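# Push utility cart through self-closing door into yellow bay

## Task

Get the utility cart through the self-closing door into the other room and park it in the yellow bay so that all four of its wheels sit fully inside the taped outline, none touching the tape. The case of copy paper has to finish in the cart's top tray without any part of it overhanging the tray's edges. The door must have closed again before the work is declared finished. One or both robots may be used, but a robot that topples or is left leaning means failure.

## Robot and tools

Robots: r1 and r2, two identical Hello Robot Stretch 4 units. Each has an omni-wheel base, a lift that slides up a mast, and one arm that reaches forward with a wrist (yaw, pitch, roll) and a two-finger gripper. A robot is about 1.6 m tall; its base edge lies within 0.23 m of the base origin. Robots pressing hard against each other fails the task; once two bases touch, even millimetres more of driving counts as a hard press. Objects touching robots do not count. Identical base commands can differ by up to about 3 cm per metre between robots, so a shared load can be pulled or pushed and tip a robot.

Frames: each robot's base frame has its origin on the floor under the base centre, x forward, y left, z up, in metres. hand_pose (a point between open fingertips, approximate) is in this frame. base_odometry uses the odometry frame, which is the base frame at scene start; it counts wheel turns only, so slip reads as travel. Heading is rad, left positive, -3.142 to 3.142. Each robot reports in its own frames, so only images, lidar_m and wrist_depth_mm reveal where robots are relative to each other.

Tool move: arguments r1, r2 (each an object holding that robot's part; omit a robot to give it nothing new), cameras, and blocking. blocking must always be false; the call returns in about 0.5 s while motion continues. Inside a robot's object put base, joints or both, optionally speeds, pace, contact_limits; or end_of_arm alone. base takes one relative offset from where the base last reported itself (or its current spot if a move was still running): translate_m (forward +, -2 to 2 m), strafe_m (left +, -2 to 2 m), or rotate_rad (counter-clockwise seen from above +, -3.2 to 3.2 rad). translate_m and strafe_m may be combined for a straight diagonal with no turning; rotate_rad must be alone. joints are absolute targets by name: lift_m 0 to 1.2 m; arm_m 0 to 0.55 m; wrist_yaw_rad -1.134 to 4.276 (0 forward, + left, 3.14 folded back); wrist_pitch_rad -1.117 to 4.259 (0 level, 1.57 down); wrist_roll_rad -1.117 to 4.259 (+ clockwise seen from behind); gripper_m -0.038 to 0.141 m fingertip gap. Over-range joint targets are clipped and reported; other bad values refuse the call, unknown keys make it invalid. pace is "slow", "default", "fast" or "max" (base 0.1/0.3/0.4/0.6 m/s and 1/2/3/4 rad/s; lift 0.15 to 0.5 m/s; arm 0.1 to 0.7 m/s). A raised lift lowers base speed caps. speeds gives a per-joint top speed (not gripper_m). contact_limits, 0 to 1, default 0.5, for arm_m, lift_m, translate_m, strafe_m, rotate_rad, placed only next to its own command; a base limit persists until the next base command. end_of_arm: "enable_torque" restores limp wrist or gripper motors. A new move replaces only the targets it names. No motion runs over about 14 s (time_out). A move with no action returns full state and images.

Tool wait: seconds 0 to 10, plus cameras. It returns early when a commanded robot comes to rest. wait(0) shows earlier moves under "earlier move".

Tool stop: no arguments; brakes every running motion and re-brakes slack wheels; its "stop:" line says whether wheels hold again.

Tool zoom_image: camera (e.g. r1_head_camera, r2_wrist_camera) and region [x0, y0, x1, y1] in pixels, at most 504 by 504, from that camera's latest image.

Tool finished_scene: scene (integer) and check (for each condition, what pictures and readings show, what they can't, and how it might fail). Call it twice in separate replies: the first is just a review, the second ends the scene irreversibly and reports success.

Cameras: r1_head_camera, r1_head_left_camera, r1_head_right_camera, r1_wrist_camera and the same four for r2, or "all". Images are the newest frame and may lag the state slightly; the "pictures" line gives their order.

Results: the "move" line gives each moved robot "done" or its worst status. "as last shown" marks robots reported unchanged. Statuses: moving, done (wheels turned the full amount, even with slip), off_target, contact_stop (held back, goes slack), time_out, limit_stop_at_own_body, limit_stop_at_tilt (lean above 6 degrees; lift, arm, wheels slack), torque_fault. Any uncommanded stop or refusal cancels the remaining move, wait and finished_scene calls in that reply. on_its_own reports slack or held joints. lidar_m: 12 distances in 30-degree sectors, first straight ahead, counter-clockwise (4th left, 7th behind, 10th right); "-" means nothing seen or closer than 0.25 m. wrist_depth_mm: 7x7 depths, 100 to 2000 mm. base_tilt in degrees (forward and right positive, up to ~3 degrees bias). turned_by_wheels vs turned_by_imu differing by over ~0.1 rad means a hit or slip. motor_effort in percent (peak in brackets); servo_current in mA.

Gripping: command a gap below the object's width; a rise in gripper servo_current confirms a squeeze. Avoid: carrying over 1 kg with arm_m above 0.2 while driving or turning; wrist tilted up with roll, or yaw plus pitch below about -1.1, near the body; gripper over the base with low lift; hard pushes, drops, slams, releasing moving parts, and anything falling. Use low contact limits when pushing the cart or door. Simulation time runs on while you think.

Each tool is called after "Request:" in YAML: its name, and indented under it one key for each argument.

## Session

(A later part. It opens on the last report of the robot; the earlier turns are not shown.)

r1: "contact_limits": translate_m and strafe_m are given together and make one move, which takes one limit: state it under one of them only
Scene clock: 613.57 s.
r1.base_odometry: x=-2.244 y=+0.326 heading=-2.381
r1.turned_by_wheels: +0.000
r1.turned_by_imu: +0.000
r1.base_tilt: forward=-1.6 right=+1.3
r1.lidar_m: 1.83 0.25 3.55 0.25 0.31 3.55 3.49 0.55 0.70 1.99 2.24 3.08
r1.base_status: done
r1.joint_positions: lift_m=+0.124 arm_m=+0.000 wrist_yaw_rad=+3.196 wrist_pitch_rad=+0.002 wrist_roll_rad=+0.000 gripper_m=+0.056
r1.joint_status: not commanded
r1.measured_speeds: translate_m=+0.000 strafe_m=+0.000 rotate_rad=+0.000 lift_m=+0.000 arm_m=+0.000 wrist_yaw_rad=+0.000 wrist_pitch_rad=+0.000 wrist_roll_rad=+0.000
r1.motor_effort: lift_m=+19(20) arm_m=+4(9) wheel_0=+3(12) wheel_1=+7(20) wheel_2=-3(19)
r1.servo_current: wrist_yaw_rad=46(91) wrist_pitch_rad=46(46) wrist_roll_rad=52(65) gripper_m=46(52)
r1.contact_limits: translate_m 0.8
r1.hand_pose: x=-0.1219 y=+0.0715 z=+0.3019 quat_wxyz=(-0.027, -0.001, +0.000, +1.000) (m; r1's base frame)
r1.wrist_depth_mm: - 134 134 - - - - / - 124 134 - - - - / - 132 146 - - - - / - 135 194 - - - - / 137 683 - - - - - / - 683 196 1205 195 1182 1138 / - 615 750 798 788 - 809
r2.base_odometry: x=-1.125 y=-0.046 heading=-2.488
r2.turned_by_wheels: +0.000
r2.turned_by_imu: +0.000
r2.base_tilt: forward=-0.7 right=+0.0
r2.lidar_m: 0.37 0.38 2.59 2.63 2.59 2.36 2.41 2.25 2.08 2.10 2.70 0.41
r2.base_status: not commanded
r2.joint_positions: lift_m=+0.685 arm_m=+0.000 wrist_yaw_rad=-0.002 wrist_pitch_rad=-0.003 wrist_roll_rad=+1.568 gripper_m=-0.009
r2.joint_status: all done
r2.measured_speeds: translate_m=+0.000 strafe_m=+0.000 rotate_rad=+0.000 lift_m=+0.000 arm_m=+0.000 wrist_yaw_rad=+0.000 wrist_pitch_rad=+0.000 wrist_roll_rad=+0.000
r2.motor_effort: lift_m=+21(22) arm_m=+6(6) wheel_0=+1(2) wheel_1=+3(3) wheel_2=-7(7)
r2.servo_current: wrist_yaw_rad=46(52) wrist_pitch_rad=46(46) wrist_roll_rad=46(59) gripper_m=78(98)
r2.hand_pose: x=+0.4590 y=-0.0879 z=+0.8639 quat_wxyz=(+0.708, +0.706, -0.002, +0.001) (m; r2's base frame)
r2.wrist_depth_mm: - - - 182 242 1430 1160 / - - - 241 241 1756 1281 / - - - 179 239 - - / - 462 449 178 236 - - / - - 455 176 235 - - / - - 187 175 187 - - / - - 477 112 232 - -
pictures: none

Request:
move:
  r1: {"base": {"translate_m": 0.20, "strafe_m": 0.15}, "contact_limits": {"translate_m": 0.8}}
  r2: {"base": {"translate_m": 0.08, "strafe_m": 0.2}, "contact_limits": {"translate_m": 0.8}}
  blocking: false
  cameras: []

Request:
wait:
  seconds: 3
  cameras: []

Request:
wait:
  seconds: 2
  cameras: ["r1_head_camera", "r2_head_camera"]

Scene clock: 618.87 s.
move: r1 moving; r2 moving
r1.base_odometry: x=-2.250 y=+0.293 heading=-2.382
r1.turned_by_wheels: -0.001
r1.turned_by_imu: -0.001
r1.base_tilt: forward=-1.6 right=+1.3
r1.lidar_m: 1.78 0.25 3.44 0.25 0.28 0.86 3.50 0.59 0.72 2.06 2.29 3.10
r1.base_status: translate_m moving; strafe_m moving
r1.joint_positions: lift_m=+0.124 arm_m=+0.000 wrist_yaw_rad=+3.196 wrist_pitch_rad=+0.002 wrist_roll_rad=+0.000 gripper_m=+0.056
r1.joint_status: not commanded
r1.measured_speeds: translate_m=+0.105 strafe_m=+0.079 rotate_rad=+0.000 lift_m=+0.000 arm_m=+0.000 wrist_yaw_rad=+0.000 wrist_pitch_rad=+0.000 wrist_roll_rad=+0.000
r1.motor_effort: lift_m=+19(20) arm_m=+4(4) wheel_0=-14(14) wheel_1=+15(18) wheel_2=-13(14)
r1.servo_current: wrist_yaw_rad=46(59) wrist_pitch_rad=39(52) wrist_roll_rad=46(52) gripper_m=46(46)
r1.contact_limits: translate_m 0.8
r1.hand_pose: x=-0.1219 y=+0.0715 z=+0.3019 quat_wxyz=(-0.027, -0.001, +0.000, +1.000) (m; r1's base frame)
r1.wrist_depth_mm: - 133 133 - - - - / - 116 133 - - - - / - 125 135 - - - - / - 134 186 - - - - / 137 683 - - - - - / - 768 196 1205 195 1160 1118 / - 640 759 798 788 - 798
r2.base_odometry: x=-1.117 y=-0.077 heading=-2.489
r2.turned_by_wheels: -0.001
r2.turned_by_imu: -0.004
r2.base_tilt: forward=-0.8 right=+0.1
r2.lidar_m: 0.37 0.38 2.57 2.60 2.60 2.38 2.42 2.28 2.11 2.15 2.72 0.39
r2.base_status: translate_m moving; strafe_m moving
r2.joint_positions: lift_m=+0.685 arm_m=+0.000 wrist_yaw_rad=-0.012 wrist_pitch_rad=-0.003 wrist_roll_rad=+1.568 gripper_m=-0.009
r2.joint_status: not commanded
r2.measured_speeds: translate_m=+0.042 strafe_m=+0.118 rotate_rad=-0.005 lift_m=+0.000 arm_m=+0.000 wrist_yaw_rad=-0.025 wrist_pitch_rad=+0.000 wrist_roll_rad=+0.000
r2.motor_effort: lift_m=+21(22) arm_m=+6(6) wheel_0=-9(13) wheel_1=+10(11) wheel_2=-18(18)
r2.servo_current: wrist_yaw_rad=72(72) wrist_pitch_rad=39(52) wrist_roll_rad=39(52) gripper_m=72(91)
r2.contact_limits: translate_m 0.8
r2.hand_pose: x=+0.4581 y=-0.0909 z=+0.8639 quat_wxyz=(+0.708, +0.706, -0.005, -0.003) (m; r2's base frame)
r2.wrist_depth_mm: - - - 181 243 270 1118 / - - - 180 240 1808 1336 / - - - 177 237 - - / - 449 439 176 235 - - / - - 452 173 233 - - / - - 188 172 187 - - / - 477 473 112 228 - -
pictures: none
No camera images: "cameras" was empty.

Scene clock: 620.53 s.
earlier move: r1 moving; r2 done
r1.base_odometry: x=-2.286 y=+0.080 heading=-2.381
r1.turned_by_wheels: +0.001
r1.turned_by_imu: +0.002
r1.base_tilt: forward=-1.6 right=+1.3
r1.lidar_m: 1.57 3.47 2.70 0.25 0.25 0.46 3.71 0.79 0.97 2.32 2.43 3.30
r1.base_status: translate_m moving; strafe_m moving
r1.joint_positions: lift_m=+0.124 arm_m=+0.000 wrist_yaw_rad=+3.196 wrist_pitch_rad=+0.002 wrist_roll_rad=+0.000 gripper_m=+0.056
r1.joint_status: not commanded
r1.measured_speeds: translate_m=+0.000 strafe_m=+0.000 rotate_rad=+0.000 lift_m=+0.000 arm_m=+0.000 wrist_yaw_rad=+0.000 wrist_pitch_rad=+0.000 wrist_roll_rad=+0.000
r1.motor_effort: lift_m=+20(20) arm_m=+4(4) wheel_0=-5(16) wheel_1=+6(18) wheel_2=-3(14)
r1.servo_current: wrist_yaw_rad=65(65) wrist_pitch_rad=39(52) wrist_roll_rad=52(65) gripper_m=39(46)
r1.contact_limits: translate_m 0.8
r1.hand_pose: x=-0.1219 y=+0.0715 z=+0.3019 quat_wxyz=(-0.027, -0.001, +0.000, +1.000) (m; r1's base frame)
r1.wrist_depth_mm: - 135 - - - - 296 / - 135 144 - - - 336 / - 132 172 - - - 307 / 110 136 220 - - - 309 / 809 - - - - 1808 351 / 809 1118 197 1205 196 1160 349 / - 820 759 798 788 - 345
r2.base_odometry: x=-1.067 y=-0.254 heading=-2.488
r2.turned_by_wheels: +0.001
r2.turned_by_imu: -0.018
r2.base_tilt: forward=-0.7 right=+0.1
r2.lidar_m: 0.39 0.41 2.39 2.42 2.61 2.39 2.41 2.50 2.30 2.31 2.88 0.42
r2.base_status: done
r2.joint_positions: lift_m=+0.685 arm_m=+0.000 wrist_yaw_rad=-0.002 wrist_pitch_rad=-0.003 wrist_roll_rad=+1.568 gripper_m=-0.009
r2.joint_status: not commanded
r2.measured_speeds: translate_m=+0.000 strafe_m=+0.000 rotate_rad=+0.000 lift_m=+0.000 arm_m=+0.000 wrist_yaw_rad=+0.000 wrist_pitch_rad=+0.000 wrist_roll_rad=+0.000
r2.motor_effort: lift_m=+21(22) arm_m=+6(7) wheel_0=-2(16) wheel_1=+2(13) wheel_2=-9(21)
r2.servo_current: wrist_yaw_rad=46(78) wrist_pitch_rad=39(52) wrist_roll_rad=39(59) gripper_m=72(91)
r2.contact_limits: translate_m 0.8
r2.hand_pose: x=+0.4590 y=-0.0879 z=+0.8639 quat_wxyz=(+0.708, +0.706, -0.002, +0.001) (m; r2's base frame)
r2.wrist_depth_mm: - - - 157 213 1618 1308 / - - - 160 218 - - / - - 427 163 222 - - / - 455 445 166 227 - - / - - 469 170 231 - - / - - 187 172 189 707 - / - - - 112 239 1863 530
wait: 1.67 of 3 s (r2 has come to rest)
pictures: none
No camera images: "cameras" was empty.

Scene clock: 620.57 s.
earlier move: r1 done
r1.base_odometry: x=-2.286 y=+0.080 heading=-2.381
r1.turned_by_wheels: +0.000
r1.turned_by_imu: +0.000
r1.base_tilt: forward=-1.6 right=+1.3
r1.lidar_m: 1.54 3.44 2.69 0.25 0.25 0.45 3.70 0.79 1.02 2.32 2.41 3.31
r1.base_status: done
r1.joint_positions: lift_m=+0.124 arm_m=+0.000 wrist_yaw_rad=+3.196 wrist_pitch_rad=+0.002 wrist_roll_rad=+0.000 gripper_m=+0.056
r1.joint_status: not commanded
r1.measured_speeds: translate_m=+0.000 strafe_m=+0.000 rotate_rad=+0.000 lift_m=+0.000 arm_m=+0.000 wrist_yaw_rad=+0.000 wrist_pitch_rad=+0.000 wrist_roll_rad=+0.000
r1.motor_effort: lift_m=+19(20) arm_m=+4(4) wheel_0=-5(16) wheel_1=+7(18) wheel_2=-2(14)
r1.servo_current: wrist_yaw_rad=59(65) wrist_pitch_rad=46(52) wrist_roll_rad=72(72) gripper_m=39(46)
r1.contact_limits: translate_m 0.8
r1.hand_pose: x=-0.1219 y=+0.0715 z=+0.3019 quat_wxyz=(-0.027, -0.001, +0.000, +1.000) (m; r1's base frame)
r1.wrist_depth_mm: - 135 - - - - 296 / - 135 144 - - - 334 / - 132 172 - - - 307 / 110 135 220 - - - 309 / 809 - - - - 1863 349 / 820 1118 197 1182 195 1160 349 / - 809 759 798 788 - 345
r2.base_odometry: x=-1.067 y=-0.254 heading=-2.488
r2.turned_by_wheels: +0.000
r2.turned_by_imu: +0.000
r2.base_tilt: forward=-0.7 right=+0.1
r2.lidar_m: 0.39 0.42 2.38 2.41 2.58 2.38 2.39 2.49 2.29 2.31 2.90 0.39
r2.base_status: done
r2.joint_positions: lift_m=+0.685 arm_m=+0.000 wrist_yaw_rad=-0.002 wrist_pitch_rad=-0.003 wrist_roll_rad=+1.568 gripper_m=-0.009
r2.joint_status: not commanded
r2.measured_speeds: translate_m=+0.000 strafe_m=+0.000 rotate_rad=+0.000 lift_m=+0.000 arm_m=+0.000 wrist_yaw_rad=+0.000 wrist_pitch_rad=+0.000 wrist_roll_rad=+0.000
r2.motor_effort: lift_m=+21(22) arm_m=+6(7) wheel_0=-3(16) wheel_1=+2(13) wheel_2=-9(21)
r2.servo_current: wrist_yaw_rad=46(78) wrist_pitch_rad=39(52) wrist_roll_rad=46(59) gripper_m=72(91)
r2.contact_limits: translate_m 0.8
r2.hand_pose: x=+0.4590 y=-0.0879 z=+0.8639 quat_wxyz=(+0.708, +0.706, -0.002, +0.001) (m; r2's base frame)
r2.wrist_depth_mm: - - - 156 214 1708 1281 / - - - 160 216 - - / - - 430 162 222 - - / - 459 442 167 226 - - / - - 466 169 230 - - / - - 188 173 187 707 - / - - - 112 240 1808 530
wait: 0.03 of 2 s (r1 has come to rest)
pictures: r1_head_camera, r2_head_camera
Images, in order (width x height): r1_head_camera 420x560, r2_head_camera 420x560.

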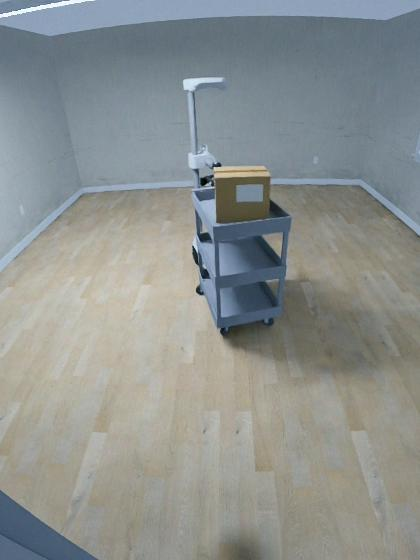

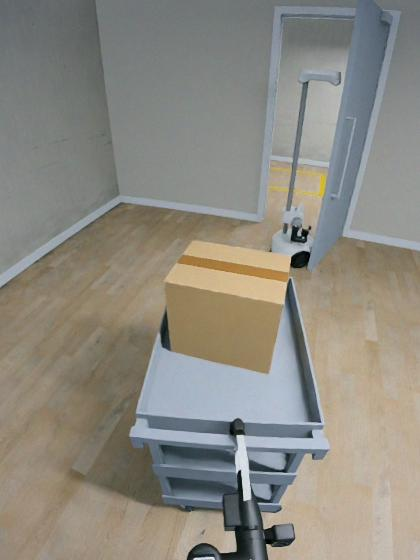

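Request:
move:
  r1: {"base": {"translate_m": 0.07, "strafe_m": 0.35}, "contact_limits": {"translate_m": 0.8}}
  r2: {"base": {"rotate_rad": -0.28}, "contact_limits": {"rotate_rad": 0.8}, "pace": "slow"}
  blocking: false
  cameras: []

Request:
wait:
  seconds: 3
  cameras: []

Request:
wait:
  seconds: 3
  cameras: ["r1_head_camera", "r2_head_camera"]

Scene clock: 670.17 s.
move: r1 moving; r2 moving
r1.base_odometry: x=-2.268 y=+0.052 heading=-2.382
r1.turned_by_wheels: -0.001
r1.turned_by_imu: -0.001
r1.base_tilt: forward=-1.6 right=+1.3
r1.lidar_m: 1.56 3.44 2.64 0.26 0.25 0.42 3.71 0.80 1.00 2.34 2.44 3.34
r1.base_status: translate_m moving; strafe_m moving
r1.joint_positions: lift_m=+0.124 arm_m=+0.000 wrist_yaw_rad=+3.196 wrist_pitch_rad=+0.002 wrist_roll_rad=+0.000 gripper_m=+0.056
r1.joint_status: not commanded
r1.measured_speeds: translate_m=+0.025 strafe_m=+0.126 rotate_rad=-0.004 lift_m=+0.000 arm_m=+0.000 wrist_yaw_rad=+0.000 wrist_pitch_rad=+0.000 wrist_roll_rad=+0.000
r1.motor_effort: lift_m=+20(20) arm_m=+4(4) wheel_0=-18(19) wheel_1=+13(16) wheel_2=-7(7)
r1.servo_current: wrist_yaw_rad=65(65) wrist_pitch_rad=33(52) wrist_roll_rad=52(59) gripper_m=46(46)
r1.contact_limits: translate_m 0.8
r1.hand_pose: x=-0.1219 y=+0.0715 z=+0.3019 quat_wxyz=(-0.027, -0.001, +0.000, +1.000) (m; r1's base frame)
r1.wrist_depth_mm: - 135 - - - 647 298 / - 135 140 - - 654 303 / - 133 163 - - 691 307 / 110 135 213 - - - 312 / 225 - - - - 1576 315 / 866 1229 197 1205 196 1060 315 / - 820 759 798 788 469 283
r2.base_odometry: x=-1.067 y=-0.254 heading=-2.612
r2.turned_by_wheels: -0.123
r2.turned_by_imu: -0.119
r2.base_tilt: forward=-0.7 right=+0.0
r2.lidar_m: 0.37 0.40 2.40 2.39 2.80 2.37 2.40 2.67 2.28 2.27 2.69 0.43
r2.base_status: rotate_rad moving
r2.joint_positions: lift_m=+0.685 arm_m=+0.000 wrist_yaw_rad=+0.009 wrist_pitch_rad=-0.003 wrist_roll_rad=+1.568 gripper_m=-0.009
r2.joint_status: not commanded
r2.measured_speeds: translate_m=+0.002 strafe_m=-0.001 rotate_rad=-0.483 lift_m=+0.000 arm_m=+0.000 wrist_yaw_rad=+0.023 wrist_pitch_rad=+0.000 wrist_roll_rad=+0.000
r2.motor_effort: lift_m=+20(21) arm_m=+6(7) wheel_0=+14(15) wheel_1=+10(10) wheel_2=+14(14)
r2.servo_current: wrist_yaw_rad=59(59) wrist_pitch_rad=46(46) wrist_roll_rad=39(59) gripper_m=72(72)
r2.contact_limits: rotate_rad 0.8
r2.hand_pose: x=+0.4599 y=-0.0848 z=+0.8639 quat_wxyz=(+0.708, +0.706, +0.002, +0.004) (m; r2's base frame)
r2.wrist_depth_mm: - - - 168 226 247 1160 / - - - 170 229 1756 - / - - - 171 230 - - / - 449 442 173 232 - - / - - 459 174 234 - - / - - 190 175 186 - - / - - 496 112 237 1708 -
pictures: none
No camera images: "cameras" was empty.

Scene clock: 671.00 s.
earlier move: r1 moving; r2 done
r1.base_odometry: x=-2.164 y=-0.112 heading=-2.381
r1.turned_by_wheels: +0.001
r1.turned_by_imu: +0.002
r1.base_tilt: forward=-1.6 right=+1.3
r1.lidar_m: 1.51 3.13 0.25 - 0.25 0.29 3.78 0.94 1.06 2.56 2.64 1.73
r1.base_status: translate_m moving; strafe_m moving
r1.joint_positions: lift_m=+0.124 arm_m=+0.000 wrist_yaw_rad=+3.196 wrist_pitch_rad=+0.002 wrist_roll_rad=+0.000 gripper_m=+0.056
r1.joint_status: not commanded
r1.measured_speeds: translate_m=+0.050 strafe_m=+0.257 rotate_rad=+0.006 lift_m=+0.000 arm_m=+0.000 wrist_yaw_rad=+0.000 wrist_pitch_rad=+0.000 wrist_roll_rad=+0.000
r1.motor_effort: lift_m=+19(20) arm_m=+4(4) wheel_0=-8(23) wheel_1=+12(20) wheel_2=-4(7)
r1.servo_current: wrist_yaw_rad=52(65) wrist_pitch_rad=46(52) wrist_roll_rad=65(65) gripper_m=46(46)
r1.contact_limits: translate_m 0.8
r1.hand_pose: x=-0.1219 y=+0.0715 z=+0.3019 quat_wxyz=(-0.027, -0.001, +0.000, +1.000) (m; r1's base frame)
r1.wrist_depth_mm: - 135 - - - 279 - / - 135 140 - - 283 196 / - 133 163 - - 287 198 / 110 135 208 - - 289 200 / 137 - - - 1661 290 200 / 1229 1229 197 1205 197 289 200 / - 820 759 798 525 246 200
r2.base_odometry: x=-1.067 y=-0.254 heading=-2.767
r2.turned_by_wheels: -0.155
r2.turned_by_imu: -0.151
r2.base_tilt: forward=-0.6 right=+0.0
r2.lidar_m: 0.33 0.33 2.43 2.37 2.57 2.41 2.38 2.59 2.34 2.29 2.47 0.44
r2.base_status: done
r2.joint_positions: lift_m=+0.685 arm_m=+0.000 wrist_yaw_rad=+0.007 wrist_pitch_rad=-0.003 wrist_roll_rad=+1.568 gripper_m=-0.009
r2.joint_status: not commanded
r2.measured_speeds: translate_m=+0.000 strafe_m=+0.000 rotate_rad=+0.000 lift_m=+0.000 arm_m=+0.000 wrist_yaw_rad=+0.000 wrist_pitch_rad=+0.000 wrist_roll_rad=+0.000
r2.motor_effort: lift_m=+21(21) arm_m=+5(7) wheel_0=+7(16) wheel_1=+5(10) wheel_2=+7(14)
r2.servo_current: wrist_yaw_rad=59(65) wrist_pitch_rad=33(46) wrist_roll_rad=46(59) gripper_m=72(72)
r2.contact_limits: rotate_rad 0.8
r2.hand_pose: x=+0.4598 y=-0.0854 z=+0.8638 quat_wxyz=(+0.708, +0.706, +0.001, +0.003) (m; r2's base frame)
r2.wrist_depth_mm: - - - 227 282 1661 1160 / - - - 273 277 303 301 / - - - 258 264 1808 - / - - - 251 253 - - / - 452 452 186 243 - - / - 449 190 178 183 - - / - - 445 112 224 - -
wait: 0.83 of 3 s (r2 has come to rest)
pictures: none
No camera images: "cameras" was empty.

Scene clock: 672.27 s.
earlier move: r1 done
r1.base_odometry: x=-2.095 y=-0.221 heading=-2.381
r1.turned_by_wheels: +0.000
r1.turned_by_imu: +0.001
r1.base_tilt: forward=-1.6 right=+1.2
r1.lidar_m: 1.53 2.91 0.25 - 0.25 0.25 0.52 1.06 1.08 2.66 2.78 1.62
r1.base_status: done
r1.joint_positions: lift_m=+0.124 arm_m=+0.000 wrist_yaw_rad=+3.196 wrist_pitch_rad=+0.002 wrist_roll_rad=+0.000 gripper_m=+0.056
r1.joint_status: not commanded
r1.measured_speeds: translate_m=+0.000 strafe_m=+0.000 rotate_rad=+0.000 lift_m=+0.000 arm_m=+0.000 wrist_yaw_rad=+0.000 wrist_pitch_rad=+0.000 wrist_roll_rad=+0.000
r1.motor_effort: lift_m=+19(20) arm_m=+4(5) wheel_0=-3(23) wheel_1=+5(20) wheel_2=-2(7)
r1.servo_current: wrist_yaw_rad=52(65) wrist_pitch_rad=39(59) wrist_roll_rad=46(65) gripper_m=33(46)
r1.contact_limits: translate_m 0.8
r1.hand_pose: x=-0.1219 y=+0.0715 z=+0.3019 quat_wxyz=(-0.027, -0.001, +0.000, +1.000) (m; r1's base frame)
r1.wrist_depth_mm: - 135 - - 375 224 173 / - 135 144 - 379 227 174 / - 132 173 - 384 228 175 / 110 136 220 - 389 229 177 / 137 - - - 389 231 178 / 1229 1205 197 1205 198 231 178 / - 809 759 167 359 206 177
r2.base_odometry: x=-1.067 y=-0.254 heading=-2.767
r2.turned_by_wheels: +0.000
r2.turned_by_imu: +0.000
r2.base_tilt: forward=-0.6 right=+0.1
r2.lidar_m: 0.33 0.31 2.45 2.39 2.57 2.42 2.39 2.58 2.33 2.28 2.49 0.44
r2.base_status: done
r2.joint_positions: lift_m=+0.685 arm_m=+0.000 wrist_yaw_rad=+0.007 wrist_pitch_rad=-0.003 wrist_roll_rad=+1.568 gripper_m=-0.009
r2.joint_status: not commanded
r2.measured_speeds: translate_m=+0.000 strafe_m=+0.000 rotate_rad=+0.000 lift_m=+0.000 arm_m=+0.000 wrist_yaw_rad=+0.000 wrist_pitch_rad=+0.000 wrist_roll_rad=+0.000
r2.motor_effort: lift_m=+21(21) arm_m=+5(7) wheel_0=+7(16) wheel_1=+5(10) wheel_2=+7(14)
r2.servo_current: wrist_yaw_rad=52(65) wrist_pitch_rad=46(46) wrist_roll_rad=39(59) gripper_m=72(72)
r2.contact_limits: rotate_rad 0.8
r2.hand_pose: x=+0.4598 y=-0.0854 z=+0.8638 quat_wxyz=(+0.708, +0.706, +0.001, +0.003) (m; r2's base frame)
r2.wrist_depth_mm: - - - 227 282 1618 1182 / - - - 274 278 303 301 / - - - 259 263 1863 - / - - - 250 253 - - / - 452 445 186 243 - - / - 449 189 178 183 - - / - - 445 112 224 - -
wait: 1.27 of 3 s (r1 has come to rest)
pictures: r1_head_camera, r2_head_camera
Images, in order (width x height): r1_head_camera 420x560, r2_head_camera 420x560.

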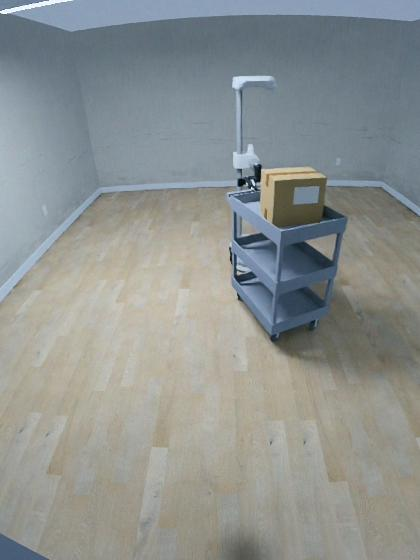

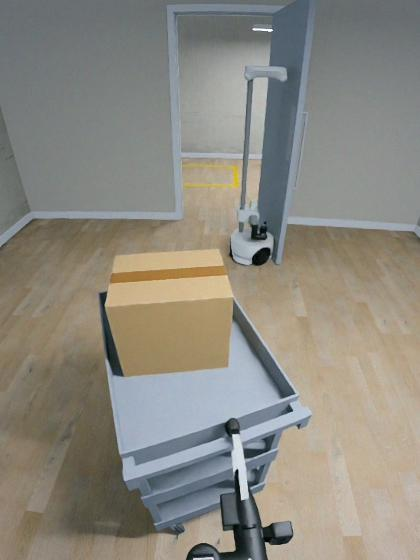

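Request:
move:
  r1: {"base": {"translate_m": -0.09, "strafe_m": 0.255}, "contact_limits": {"translate_m": 0.7}}
  r2: {"base": {"translate_m": 0.15, "strafe_m": 0.3}, "contact_limits": {"translate_m": 0.8}}
  blocking: false
  cameras: []

Request:
wait:
  seconds: 3
  cameras: []

Request:
wait:
  seconds: 3
  cameras: ["r1_head_camera", "r2_head_camera", "r2_wrist_camera"]

Scene clock: 685.77 s.
move: r1 moving; r2 moving
r1.base_odometry: x=-2.067 y=-0.236 heading=-2.381
r1.turned_by_wheels: +0.000
r1.turned_by_imu: +0.000
r1.base_tilt: forward=-1.6 right=+1.3
r1.lidar_m: 1.55 2.89 0.25 - 0.25 0.25 0.48 1.11 1.09 2.71 2.79 1.62
r1.base_status: translate_m moving; strafe_m moving
r1.joint_positions: lift_m=+0.124 arm_m=+0.000 wrist_yaw_rad=+3.196 wrist_pitch_rad=+0.002 wrist_roll_rad=+0.000 gripper_m=+0.056
r1.joint_status: not commanded
r1.measured_speeds: translate_m=-0.042 strafe_m=+0.116 rotate_rad=-0.002 lift_m=+0.000 arm_m=+0.000 wrist_yaw_rad=+0.000 wrist_pitch_rad=+0.000 wrist_roll_rad=+0.000
r1.motor_effort: lift_m=+20(20) arm_m=+4(4) wheel_0=-20(21) wheel_1=+13(13) wheel_2=+7(9)
r1.servo_current: wrist_yaw_rad=46(59) wrist_pitch_rad=39(46) wrist_roll_rad=46(65) gripper_m=46(46)
r1.contact_limits: translate_m 0.7
r1.hand_pose: x=-0.1219 y=+0.0715 z=+0.3019 quat_wxyz=(-0.027, -0.001, +0.000, +1.000) (m; r1's base frame)
r1.wrist_depth_mm: - 135 - - 351 220 172 / - 135 144 - 357 223 173 / - 132 172 - 362 224 175 / 110 135 220 - 364 225 176 / 137 - - - 364 226 177 / 1229 1229 197 1205 198 227 176 / - 809 759 156 342 204 177
r2.base_odometry: x=-1.070 y=-0.285 heading=-2.768
r2.turned_by_wheels: -0.002
r2.turned_by_imu: -0.001
r2.base_tilt: forward=-0.7 right=+0.1
r2.lidar_m: 0.33 0.30 2.43 2.35 2.56 2.44 2.38 2.63 2.36 2.30 2.50 0.45
r2.base_status: translate_m moving; strafe_m moving
r2.joint_positions: lift_m=+0.685 arm_m=+0.000 wrist_yaw_rad=-0.009 wrist_pitch_rad=-0.003 wrist_roll_rad=+1.568 gripper_m=-0.009
r2.joint_status: not commanded
r2.measured_speeds: translate_m=+0.055 strafe_m=+0.110 rotate_rad=-0.009 lift_m=+0.000 arm_m=+0.000 wrist_yaw_rad=-0.060 wrist_pitch_rad=+0.000 wrist_roll_rad=+0.000
r2.motor_effort: lift_m=+21(21) arm_m=+5(6) wheel_0=-9(12) wheel_1=+10(13) wheel_2=-16(16)
r2.servo_current: wrist_yaw_rad=59(59) wrist_pitch_rad=46(46) wrist_roll_rad=52(59) gripper_m=65(72)
r2.contact_limits: translate_m 0.8
r2.hand_pose: x=+0.4584 y=-0.0901 z=+0.8638 quat_wxyz=(+0.708, +0.706, -0.004, -0.002) (m; r2's base frame)
r2.wrist_depth_mm: - - - 235 286 1756 1182 / - - - 273 279 307 303 / - - - 202 263 1863 1336 / - - - 191 250 - - / - - 445 180 238 - - / - 439 189 172 188 - - / - 433 433 112 220 - -
pictures: none
No camera images: "cameras" was empty.

Scene clock: 687.83 s.
earlier move: r1 contact_stop; r2 moving
r1.base_odometry: x=-1.959 y=-0.267 heading=-2.369
r1.turned_by_wheels: +0.012
r1.turned_by_imu: -0.091
r1.base_tilt: forward=-1.6 right=+1.3
r1.lidar_m: 1.46 3.12 0.25 0.25 - 0.25 0.38 3.75 1.06 2.15 2.77 1.52
r1.base_status: translate_m contact_stop (by the wheels' count: -0.067 of -0.090); strafe_m contact_stop (by the wheels' count: +0.127 of +0.255)
r1.joint_positions: lift_m=+0.124 arm_m=+0.000 wrist_yaw_rad=+3.195 wrist_pitch_rad=+0.002 wrist_roll_rad=+0.000 gripper_m=+0.056
r1.joint_status: not commanded
r1.measured_speeds: translate_m=+0.000 strafe_m=+0.000 rotate_rad=+0.000 lift_m=+0.000 arm_m=+0.000 wrist_yaw_rad=+0.000 wrist_pitch_rad=+0.000 wrist_roll_rad=+0.000
r1.on_its_own: the wheels are slack since a contact_stop
r1.motor_effort: lift_m=+19(20) arm_m=-4(4) wheel_0=+0(31) wheel_1=+0(24) wheel_2=+0(20)
r1.servo_current: wrist_yaw_rad=46(65) wrist_pitch_rad=33(52) wrist_roll_rad=59(65) gripper_m=46(46)
r1.contact_limits: translate_m 0.7
r1.hand_pose: x=-0.1218 y=+0.0718 z=+0.3019 quat_wxyz=(-0.027, -0.001, +0.000, +1.000) (m; r1's base frame)
r1.wrist_depth_mm: - 135 - 469 298 211 173 / - 135 140 477 304 211 174 / - 133 163 445 307 215 175 / 109 135 210 484 310 215 176 / 137 - - 492 312 217 178 / 1255 1255 197 459 199 218 178 / - 820 759 156 298 209 178
r2.base_odometry: x=-1.098 y=-0.588 heading=-2.767
r2.turned_by_wheels: +0.001
r2.turned_by_imu: -0.070
r2.base_tilt: forward=-0.6 right=+0.1
r2.lidar_m: 0.33 0.36 2.21 2.12 2.22 2.63 2.53 2.65 2.64 2.57 2.70 0.44
r2.base_status: translate_m moving; strafe_m moving
r2.joint_positions: lift_m=+0.685 arm_m=+0.000 wrist_yaw_rad=-0.003 wrist_pitch_rad=-0.003 wrist_roll_rad=+1.568 gripper_m=-0.009
r2.joint_status: not commanded
r2.measured_speeds: translate_m=+0.000 strafe_m=+0.000 rotate_rad=+0.000 lift_m=+0.000 arm_m=+0.000 wrist_yaw_rad=+0.000 wrist_pitch_rad=+0.000 wrist_roll_rad=+0.000
r2.motor_effort: lift_m=+20(21) arm_m=+4(6) wheel_0=-7(21) wheel_1=+2(14) wheel_2=-2(25)
r2.servo_current: wrist_yaw_rad=46(98) wrist_pitch_rad=46(46) wrist_roll_rad=33(59) gripper_m=65(78)
r2.contact_limits: translate_m 0.8
r2.hand_pose: x=+0.4590 y=-0.0883 z=+0.8637 quat_wxyz=(+0.708, +0.706, -0.002, +0.000) (m; r2's base frame)
r2.wrist_depth_mm: - - - 257 260 1464 1098 / - - - 252 254 1863 1281 / - - - 189 248 - - / - - 449 185 244 - - / - - 455 180 240 - - / - - 189 177 186 - - / - - 473 112 229 - -
wait: 2.07 of 3 s (r1 has come to rest)
pictures: none
No camera images: "cameras" was empty.

not run: a stop that you did not command came earlier in this reply.

Request:
stop:

Request:
wait:
  seconds: 0
  cameras: ["r1_head_camera", "r2_head_camera", "r2_wrist_camera"]

Scene clock: 694.30 s.
earlier move: r2 done
stop: r1's wheels hold again
r1.base_odometry: x=-1.959 y=-0.267 heading=-2.369
r1.turned_by_wheels: +0.000
r1.turned_by_imu: +0.000
r1.base_tilt: forward=-1.6 right=+1.3
r1.lidar_m: 1.47 3.09 0.25 0.25 - 0.25 0.40 3.74 1.08 2.13 2.80 1.52
r1.base_status: translate_m contact_stop (by the wheels' count: -0.067 of -0.090); strafe_m contact_stop (by the wheels' count: +0.127 of +0.255)
r1.joint_positions: lift_m=+0.124 arm_m=+0.000 wrist_yaw_rad=+3.195 wrist_pitch_rad=+0.002 wrist_roll_rad=+0.000 gripper_m=+0.056
r1.joint_status: not commanded
r1.measured_speeds: translate_m=+0.000 strafe_m=+0.000 rotate_rad=+0.000 lift_m=+0.000 arm_m=+0.000 wrist_yaw_rad=+0.000 wrist_pitch_rad=+0.000 wrist_roll_rad=+0.000
r1.motor_effort: lift_m=+19(20) arm_m=-4(4) wheel_0=+0(31) wheel_1=+0(24) wheel_2=+0(20)
r1.servo_current: wrist_yaw_rad=52(65) wrist_pitch_rad=46(52) wrist_roll_rad=52(65) gripper_m=46(46)
r1.contact_limits: translate_m 0.7
r1.hand_pose: x=-0.1218 y=+0.0718 z=+0.3019 quat_wxyz=(-0.027, -0.001, +0.000, +1.000) (m; r1's base frame)
r1.wrist_depth_mm: - 135 - 469 300 211 172 / - 135 140 473 304 212 174 / - 133 163 439 307 214 175 / 109 135 211 488 310 216 177 / 137 - - 492 312 218 178 / 1255 1255 197 459 198 218 178 / - 820 768 156 298 209 178
r2.base_odometry: x=-1.098 y=-0.588 heading=-2.767
r2.turned_by_wheels: +0.000
r2.turned_by_imu: +0.000
r2.base_tilt: forward=-0.7 right=+0.1
r2.lidar_m: 0.35 0.37 2.19 2.10 2.20 2.63 2.53 2.67 2.66 2.55 2.74 0.43
r2.base_status: done
r2.joint_positions: lift_m=+0.685 arm_m=+0.000 wrist_yaw_rad=-0.003 wrist_pitch_rad=-0.003 wrist_roll_rad=+1.568 gripper_m=-0.009
r2.joint_status: not commanded
r2.measured_speeds: translate_m=+0.000 strafe_m=+0.000 rotate_rad=+0.000 lift_m=+0.000 arm_m=+0.000 wrist_yaw_rad=+0.000 wrist_pitch_rad=+0.000 wrist_roll_rad=+0.000
r2.motor_effort: lift_m=+20(21) arm_m=+4(6) wheel_0=-4(21) wheel_1=+1(14) wheel_2=-2(25)
r2.servo_current: wrist_yaw_rad=52(98) wrist_pitch_rad=39(46) wrist_roll_rad=59(59) gripper_m=65(78)
r2.contact_limits: translate_m 0.8
r2.hand_pose: x=+0.4590 y=-0.0883 z=+0.8637 quat_wxyz=(+0.708, +0.706, -0.002, +0.000) (m; r2's base frame)
r2.wrist_depth_mm: - - - 257 260 1430 1078 / - - - 252 255 1808 1308 / - - - 189 249 - - / - - 449 185 244 - - / - - 459 180 239 - - / - - 189 177 186 - - / - - 466 112 230 - -
pictures: r1_head_camera, r1_head_left_camera, r1_head_right_camera, r1_wrist_camera, r2_head_camera, r2_head_left_camera, r2_head_right_camera, r2_wrist_camera
Images, in order (width x height): r1_head_camera 420x560, r1_head_left_camera 420x672, r1_head_right_camera 420x672, r1_wrist_camera 616x392, r2_head_camera 420x560, r2_head_left_camera 420x672, r2_head_right_camera 420x672, r2_wrist_camera 616x392.

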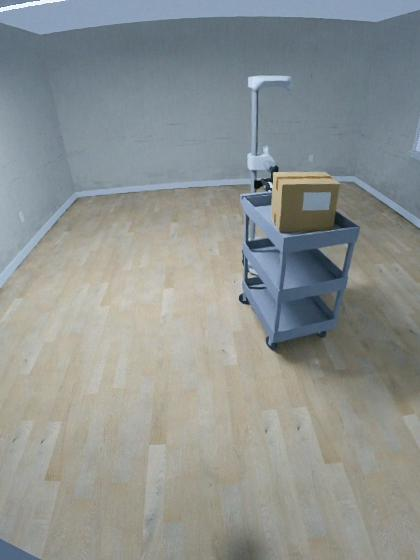

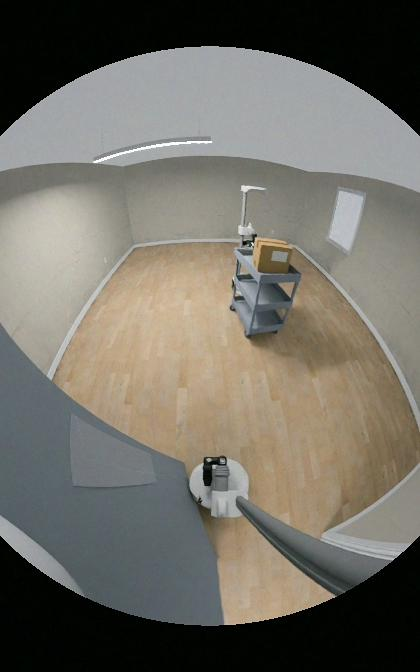

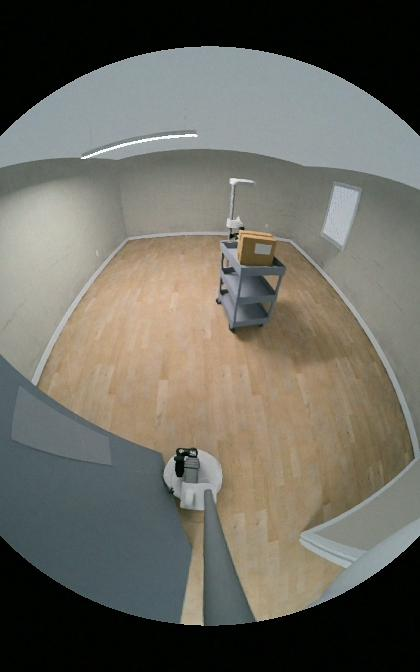

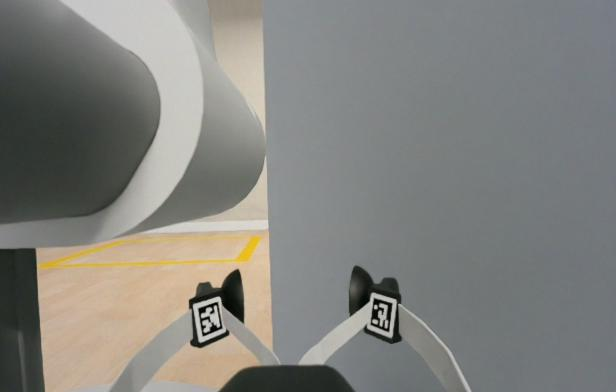

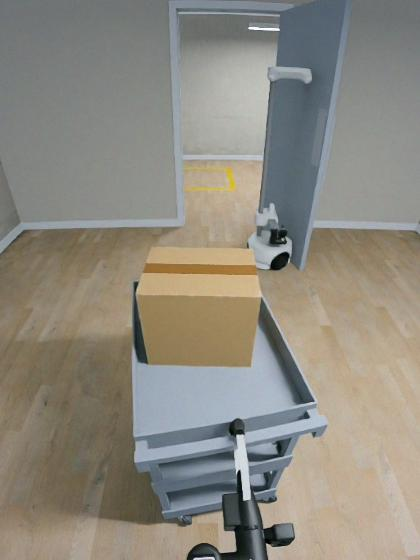

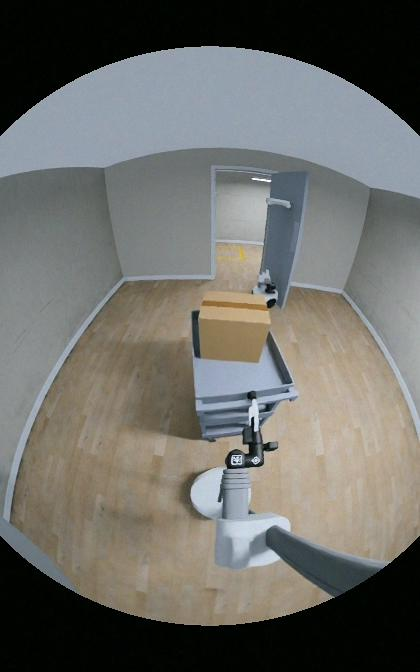

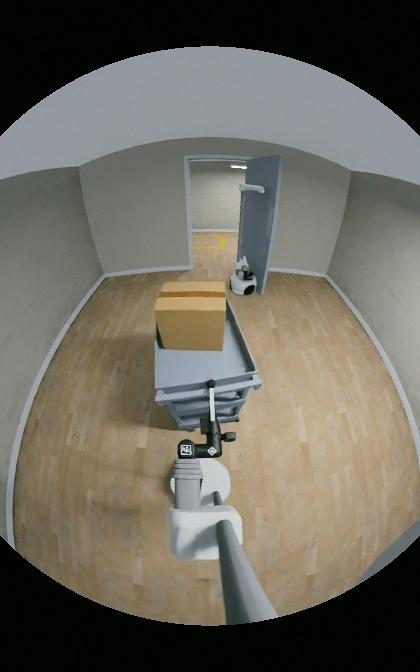

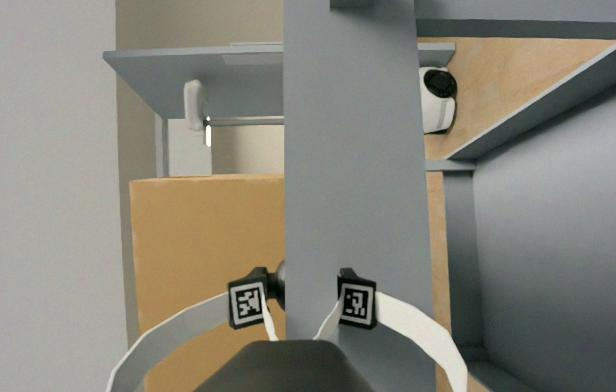

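Scene clock: 694.30 s.
r1.base_odometry: x=-1.959 y=-0.267 heading=-2.369
r1.turned_by_wheels: +0.000
r1.turned_by_imu: +0.000
r1.base_tilt: forward=-1.6 right=+1.3
r1.lidar_m: 1.47 3.09 0.25 0.25 - 0.25 0.40 3.74 1.08 2.13 2.80 1.52
r1.base_status: translate_m contact_stop (by the wheels' count: -0.067 of -0.090); strafe_m contact_stop (by the wheels' count: +0.127 of +0.255)
r1.joint_positions: lift_m=+0.124 arm_m=+0.000 wrist_yaw_rad=+3.195 wrist_pitch_rad=+0.002 wrist_roll_rad=+0.000 gripper_m=+0.056
r1.joint_status: not commanded
r1.measured_speeds: translate_m=+0.000 strafe_m=+0.000 rotate_rad=+0.000 lift_m=+0.000 arm_m=+0.000 wrist_yaw_rad=+0.000 wrist_pitch_rad=+0.000 wrist_roll_rad=+0.000
r1.motor_effort: lift_m=+19(20) arm_m=-4(4) wheel_0=+0(31) wheel_1=+0(24) wheel_2=+0(20)
r1.servo_current: wrist_yaw_rad=52(65) wrist_pitch_rad=46(52) wrist_roll_rad=52(65) gripper_m=46(46)
r1.contact_limits: translate_m 0.7
r1.hand_pose: x=-0.1218 y=+0.0718 z=+0.3019 quat_wxyz=(-0.027, -0.001, +0.000, +1.000) (m; r1's base frame)
r1.wrist_depth_mm: - 135 - 469 300 211 172 / - 135 140 473 304 212 174 / - 133 163 439 307 214 175 / 109 135 211 488 310 216 177 / 137 - - 492 312 218 178 / 1255 1255 197 459 198 218 178 / - 820 768 156 298 209 178
r2.base_odometry: x=-1.098 y=-0.588 heading=-2.767
r2.turned_by_wheels: +0.000
r2.turned_by_imu: +0.000
r2.base_tilt: forward=-0.7 right=+0.1
r2.lidar_m: 0.35 0.37 2.19 2.10 2.20 2.63 2.53 2.67 2.66 2.55 2.74 0.43
r2.base_status: done
r2.joint_positions: lift_m=+0.685 arm_m=+0.000 wrist_yaw_rad=-0.003 wrist_pitch_rad=-0.003 wrist_roll_rad=+1.568 gripper_m=-0.009
r2.joint_status: not commanded
r2.measured_speeds: translate_m=+0.000 strafe_m=+0.000 rotate_rad=+0.000 lift_m=+0.000 arm_m=+0.000 wrist_yaw_rad=+0.000 wrist_pitch_rad=+0.000 wrist_roll_rad=+0.000
r2.motor_effort: lift_m=+20(21) arm_m=+4(6) wheel_0=-4(21) wheel_1=+1(14) wheel_2=-2(25)
r2.servo_current: wrist_yaw_rad=52(98) wrist_pitch_rad=39(46) wrist_roll_rad=59(59) gripper_m=65(78)
r2.contact_limits: translate_m 0.8
r2.hand_pose: x=+0.4590 y=-0.0883 z=+0.8637 quat_wxyz=(+0.708, +0.706, -0.002, +0.000) (m; r2's base frame)
r2.wrist_depth_mm: - - - 257 260 1430 1078 / - - - 252 255 1808 1308 / - - - 189 249 - - / - - 449 185 244 - - / - - 459 180 239 - - / - - 189 177 186 - - / - - 466 112 230 - -
pictures: r1_head_camera, r2_head_camera, r2_wrist_camera
Images, in order (width x height): r1_head_camera 420x560, r2_head_camera 420x560, r2_wrist_camera 616x392.

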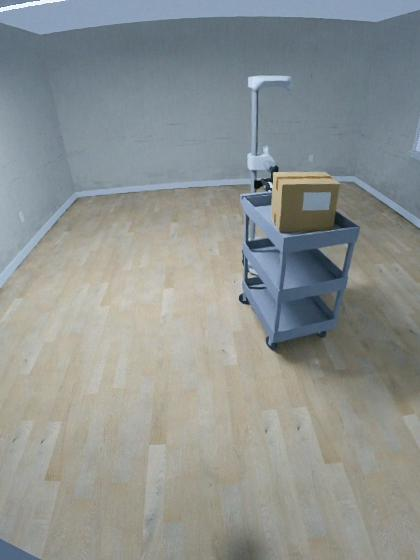

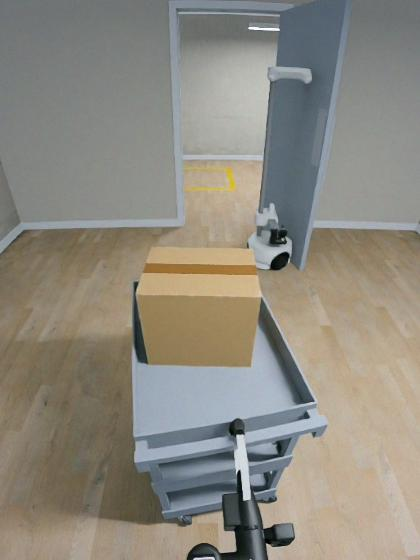

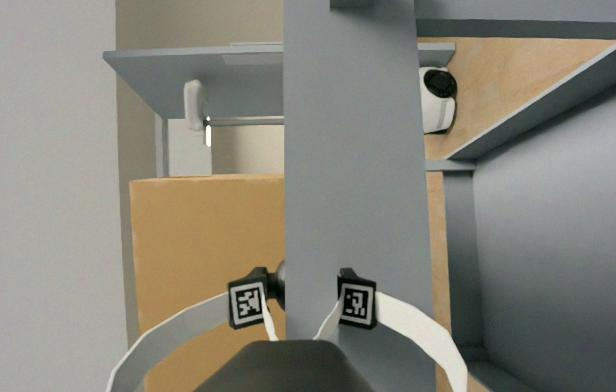

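Request:
move:
  r2: {"base": {"translate_m": 0.0, "strafe_m": 0.22}, "contact_limits": {"strafe_m": 0.8}}
  blocking: false
  cameras: []

Request:
wait:
  seconds: 3
  cameras: ["r1_head_camera", "r2_head_camera", "r2_wrist_camera"]

Scene clock: 727.90 s.
move: r2 moving
r1.base_odometry: x=-1.959 y=-0.267 heading=-2.369
r1.turned_by_wheels: +0.000
r1.turned_by_imu: +0.000
r1.base_tilt: forward=-1.6 right=+1.3
r1.lidar_m: 1.48 3.10 0.25 0.25 - 0.25 0.37 3.73 1.07 2.13 2.78 1.53
r1.base_status: not commanded
r1.joint_positions: lift_m=+0.124 arm_m=+0.000 wrist_yaw_rad=+3.195 wrist_pitch_rad=+0.002 wrist_roll_rad=+0.000 gripper_m=+0.056
r1.joint_status: not commanded
r1.measured_speeds: translate_m=+0.000 strafe_m=+0.000 rotate_rad=+0.000 lift_m=+0.000 arm_m=+0.000 wrist_yaw_rad=+0.000 wrist_pitch_rad=+0.000 wrist_roll_rad=+0.000
r1.motor_effort: lift_m=+19(19) arm_m=-4(4) wheel_0=+0(1) wheel_1=+0(0) wheel_2=+0(0)
r1.servo_current: wrist_yaw_rad=46(72) wrist_pitch_rad=46(46) wrist_roll_rad=52(52) gripper_m=46(46)
r1.contact_limits: translate_m 0.7
r1.hand_pose: x=-0.1218 y=+0.0718 z=+0.3019 quat_wxyz=(-0.027, -0.001, +0.000, +1.000) (m; r1's base frame)
r1.wrist_depth_mm: - 135 - 469 300 211 172 / - 135 140 477 304 212 174 / - 133 163 442 307 214 175 / 109 136 211 488 310 215 177 / 137 - - 496 312 217 177 / 1255 1255 197 459 199 217 178 / - 820 759 156 298 209 177
r2.base_odometry: x=-1.084 y=-0.621 heading=-2.768
r2.turned_by_wheels: -0.001
r2.turned_by_imu: -0.001
r2.base_tilt: forward=-0.7 right=+0.1
r2.lidar_m: 0.36 0.36 2.17 2.08 2.17 2.63 2.52 2.69 2.70 2.62 2.74 0.40
r2.base_status: translate_m moving; strafe_m moving
r2.joint_positions: lift_m=+0.685 arm_m=+0.000 wrist_yaw_rad=-0.008 wrist_pitch_rad=-0.003 wrist_roll_rad=+1.568 gripper_m=-0.009
r2.joint_status: not commanded
r2.measured_speeds: translate_m=+0.001 strafe_m=+0.143 rotate_rad=-0.005 lift_m=+0.000 arm_m=+0.000 wrist_yaw_rad=-0.012 wrist_pitch_rad=+0.000 wrist_roll_rad=+0.000
r2.motor_effort: lift_m=+21(21) arm_m=+4(4) wheel_0=-18(18) wheel_1=+9(10) wheel_2=-1(2)
r2.servo_current: wrist_yaw_rad=59(59) wrist_pitch_rad=39(46) wrist_roll_rad=39(59) gripper_m=65(72)
r2.contact_limits: strafe_m 0.8
r2.hand_pose: x=+0.4586 y=-0.0897 z=+0.8637 quat_wxyz=(+0.708, +0.706, -0.004, -0.002) (m; r2's base frame)
r2.wrist_depth_mm: - - - 256 260 1430 1160 / - - - 191 254 1808 1281 / - - - 187 249 - - / - - 452 184 243 - - / - - 452 180 239 - - / - - 190 176 186 - - / - - 473 112 229 - -
pictures: none
No camera images: "cameras" was empty.

Scene clock: 729.43 s.
earlier move: r2 done
r1.base_odometry: x=-1.959 y=-0.267 heading=-2.369
r1.turned_by_wheels: +0.000
r1.turned_by_imu: +0.000
r1.base_tilt: forward=-1.6 right=+1.3
r1.lidar_m: 1.52 3.14 0.25 0.25 - 0.25 0.37 3.75 1.08 2.14 2.79 1.54
r1.base_status: not commanded
r1.joint_positions: lift_m=+0.124 arm_m=+0.000 wrist_yaw_rad=+3.195 wrist_pitch_rad=+0.002 wrist_roll_rad=+0.000 gripper_m=+0.056
r1.joint_status: not commanded
r1.measured_speeds: translate_m=+0.000 strafe_m=+0.000 rotate_rad=+0.000 lift_m=+0.000 arm_m=+0.000 wrist_yaw_rad=+0.000 wrist_pitch_rad=+0.000 wrist_roll_rad=+0.000
r1.motor_effort: lift_m=+19(19) arm_m=-4(4) wheel_0=+0(1) wheel_1=+0(0) wheel_2=+0(0)
r1.servo_current: wrist_yaw_rad=39(72) wrist_pitch_rad=46(59) wrist_roll_rad=52(72) gripper_m=46(46)
r1.contact_limits: translate_m 0.7
r1.hand_pose: x=-0.1218 y=+0.0718 z=+0.3019 quat_wxyz=(-0.027, -0.001, +0.000, +1.000) (m; r1's base frame)
r1.wrist_depth_mm: - 134 - 469 298 211 172 / - 134 141 473 304 212 174 / - 133 163 442 307 213 175 / 109 136 211 484 312 216 176 / 137 - - 496 312 217 178 / 1255 1255 196 455 199 218 178 / - 820 759 156 300 209 178
r2.base_odometry: x=-1.017 y=-0.792 heading=-2.768
r2.turned_by_wheels: +0.000
r2.turned_by_imu: +0.000
r2.base_tilt: forward=-0.7 right=+0.1
r2.lidar_m: 0.40 0.43 1.99 1.86 1.97 2.63 2.54 2.66 2.89 2.79 2.91 0.40
r2.base_status: done
r2.joint_positions: lift_m=+0.685 arm_m=+0.000 wrist_yaw_rad=-0.002 wrist_pitch_rad=-0.002 wrist_roll_rad=+1.568 gripper_m=-0.009
r2.joint_status: not commanded
r2.measured_speeds: translate_m=+0.000 strafe_m=+0.000 rotate_rad=+0.000 lift_m=+0.000 arm_m=+0.000 wrist_yaw_rad=+0.000 wrist_pitch_rad=+0.000 wrist_roll_rad=+0.000
r2.motor_effort: lift_m=+20(21) arm_m=+4(4) wheel_0=-4(19) wheel_1=+0(10) wheel_2=+0(2)
r2.servo_current: wrist_yaw_rad=39(65) wrist_pitch_rad=33(46) wrist_roll_rad=52(59) gripper_m=65(78)
r2.contact_limits: strafe_m 0.8
r2.hand_pose: x=+0.4591 y=-0.0880 z=+0.8637 quat_wxyz=(+0.708, +0.706, -0.002, +0.000) (m; r2's base frame)
r2.wrist_depth_mm: - - - 155 211 1661 - / - - - 158 216 - - / - 430 421 163 222 - - / - 466 449 167 227 - - / - - 484 172 234 - - / - - 189 176 186 715 - / - - - 112 248 1808 508
wait: 1.53 of 3 s (r2 has come to rest)
pictures: r1_head_camera, r2_head_camera, r2_wrist_camera
Images, in order (width x height): r1_head_camera 420x560, r2_head_camera 420x560, r2_wrist_camera 616x392.

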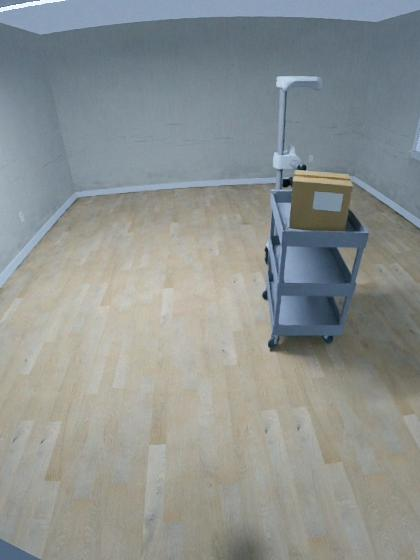

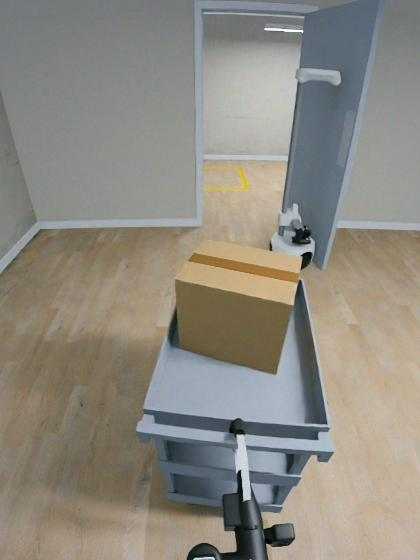

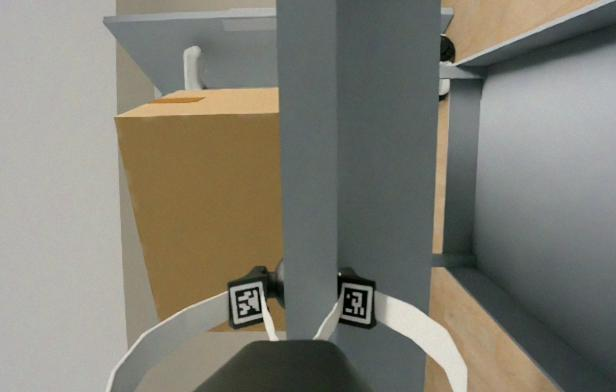

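Request:
move:
  r2: {"base": {"translate_m": 0.8, "strafe_m": -0.11}, "contact_limits": {"translate_m": 0.8}}
  blocking: false
  cameras: []

Request:
wait:
  seconds: 5
  cameras: ["r1_head_camera", "r2_head_camera"]

Scene clock: 742.50 s.
move: r2 moving
r1.base_odometry: x=-1.959 y=-0.267 heading=-2.369
r1.turned_by_wheels: +0.000
r1.turned_by_imu: +0.000
r1.base_tilt: forward=-1.6 right=+1.3
r1.lidar_m: 1.51 3.14 0.25 0.25 - 0.25 0.37 3.74 1.09 2.16 2.77 1.53
r1.base_status: not commanded
r1.joint_positions: lift_m=+0.124 arm_m=+0.000 wrist_yaw_rad=+3.195 wrist_pitch_rad=+0.002 wrist_roll_rad=+0.000 gripper_m=+0.056
r1.joint_status: not commanded
r1.measured_speeds: translate_m=+0.000 strafe_m=+0.000 rotate_rad=+0.000 lift_m=+0.000 arm_m=+0.000 wrist_yaw_rad=+0.000 wrist_pitch_rad=+0.000 wrist_roll_rad=+0.000
r1.motor_effort: lift_m=+19(19) arm_m=-4(4) wheel_0=+0(1) wheel_1=+0(0) wheel_2=+0(0)
r1.servo_current: wrist_yaw_rad=52(59) wrist_pitch_rad=39(46) wrist_roll_rad=39(52) gripper_m=46(46)
r1.contact_limits: translate_m 0.7
r1.hand_pose: x=-0.1218 y=+0.0718 z=+0.3019 quat_wxyz=(-0.027, -0.001, +0.000, +1.000) (m; r1's base frame)
r1.wrist_depth_mm: - 134 - 473 298 211 173 / - 135 140 469 304 213 174 / - 133 163 442 306 214 175 / 109 136 210 488 310 215 177 / 137 - - 492 314 218 178 / 1255 1255 196 459 198 218 178 / - 809 759 156 298 209 178
r2.base_odometry: x=-1.048 y=-0.799 heading=-2.768
r2.turned_by_wheels: +0.000
r2.turned_by_imu: +0.006
r2.base_tilt: forward=-0.8 right=+0.1
r2.lidar_m: 0.39 0.44 1.97 1.89 1.98 2.64 2.57 2.70 2.87 2.78 2.95 0.37
r2.base_status: translate_m moving; strafe_m moving
r2.joint_positions: lift_m=+0.685 arm_m=+0.000 wrist_yaw_rad=-0.003 wrist_pitch_rad=-0.002 wrist_roll_rad=+1.568 gripper_m=-0.009
r2.joint_status: not commanded
r2.measured_speeds: translate_m=+0.122 strafe_m=-0.019 rotate_rad=+0.004 lift_m=+0.000 arm_m=+0.000 wrist_yaw_rad=-0.021 wrist_pitch_rad=+0.000 wrist_roll_rad=+0.000
r2.motor_effort: lift_m=+20(20) arm_m=+4(4) wheel_0=+8(12) wheel_1=+11(11) wheel_2=-19(20)
r2.servo_current: wrist_yaw_rad=52(52) wrist_pitch_rad=39(46) wrist_roll_rad=46(59) gripper_m=72(72)
r2.contact_limits: translate_m 0.8
r2.hand_pose: x=+0.4590 y=-0.0882 z=+0.8637 quat_wxyz=(+0.708, +0.706, -0.002, +0.000) (m; r2's base frame)
r2.wrist_depth_mm: - - - 148 205 1618 - / - - - 153 209 - - / - 421 418 157 215 - - / - 455 445 161 221 - - / - - 473 165 227 - - / - - 188 168 185 715 - / - - - 112 238 1756 512
pictures: none
No camera images: "cameras" was empty.

Scene clock: 746.20 s.
earlier move: r2 done
r1.base_odometry: x=-1.959 y=-0.267 heading=-2.369
r1.turned_by_wheels: +0.000
r1.turned_by_imu: +0.000
r1.base_tilt: forward=-1.6 right=+1.3
r1.lidar_m: 1.69 3.11 0.25 0.25 - 0.25 0.37 3.77 1.06 2.13 0.96 0.97
r1.base_status: not commanded
r1.joint_positions: lift_m=+0.124 arm_m=+0.000 wrist_yaw_rad=+3.195 wrist_pitch_rad=+0.002 wrist_roll_rad=+0.000 gripper_m=+0.056
r1.joint_status: not commanded
r1.measured_speeds: translate_m=+0.000 strafe_m=+0.000 rotate_rad=+0.000 lift_m=+0.000 arm_m=+0.000 wrist_yaw_rad=+0.000 wrist_pitch_rad=+0.000 wrist_roll_rad=+0.000
r1.motor_effort: lift_m=+19(19) arm_m=-4(4) wheel_0=-1(1) wheel_1=+0(0) wheel_2=+0(0)
r1.servo_current: wrist_yaw_rad=59(78) wrist_pitch_rad=39(52) wrist_roll_rad=39(72) gripper_m=39(52)
r1.contact_limits: translate_m 0.7
r1.hand_pose: x=-0.1218 y=+0.0718 z=+0.3019 quat_wxyz=(-0.027, -0.001, +0.000, +1.000) (m; r1's base frame)
r1.wrist_depth_mm: - 135 - 466 298 211 173 / - 134 140 477 304 213 174 / - 133 163 442 306 214 175 / 109 136 211 484 310 216 176 / 137 - - 496 312 217 177 / 1255 1229 197 459 198 217 178 / - 820 768 156 298 208 178
r2.base_odometry: x=-1.802 y=-0.983 heading=-2.767
r2.turned_by_wheels: +0.001
r2.turned_by_imu: +0.012
r2.base_tilt: forward=-0.7 right=+0.1
r2.lidar_m: 0.34 0.30 2.03 1.96 2.09 2.95 3.37 3.51 2.79 2.71 2.90 0.43
r2.base_status: done
r2.joint_positions: lift_m=+0.685 arm_m=+0.000 wrist_yaw_rad=+0.004 wrist_pitch_rad=-0.002 wrist_roll_rad=+1.568 gripper_m=-0.009
r2.joint_status: not commanded
r2.measured_speeds: translate_m=+0.000 strafe_m=+0.000 rotate_rad=+0.000 lift_m=+0.000 arm_m=+0.000 wrist_yaw_rad=+0.000 wrist_pitch_rad=+0.000 wrist_roll_rad=+0.000
r2.motor_effort: lift_m=+20(21) arm_m=+3(4) wheel_0=+6(20) wheel_1=+4(11) wheel_2=-2(23)
r2.servo_current: wrist_yaw_rad=39(59) wrist_pitch_rad=39(46) wrist_roll_rad=52(59) gripper_m=72(78)
r2.contact_limits: translate_m 0.8
r2.hand_pose: x=+0.4596 y=-0.0863 z=+0.8637 quat_wxyz=(+0.708, +0.706, +0.000, +0.002) (m; r2's base frame)
r2.wrist_depth_mm: - 1537 - 240 307 307 1160 / - - - 282 293 322 324 / - - - 266 270 1808 - / - - - 197 256 - - / - - 449 186 243 - - / - 442 189 175 187 - - / - - 436 112 221 - -
wait: 3.70 of 5 s (r2 has come to rest)
pictures: r1_head_camera, r2_head_camera
Images, in order (width x height): r1_head_camera 420x560, r2_head_camera 420x560.

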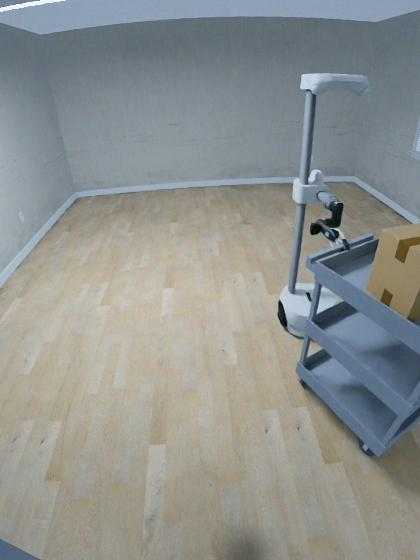

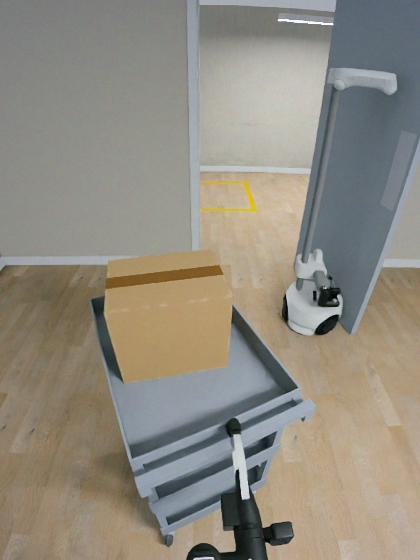

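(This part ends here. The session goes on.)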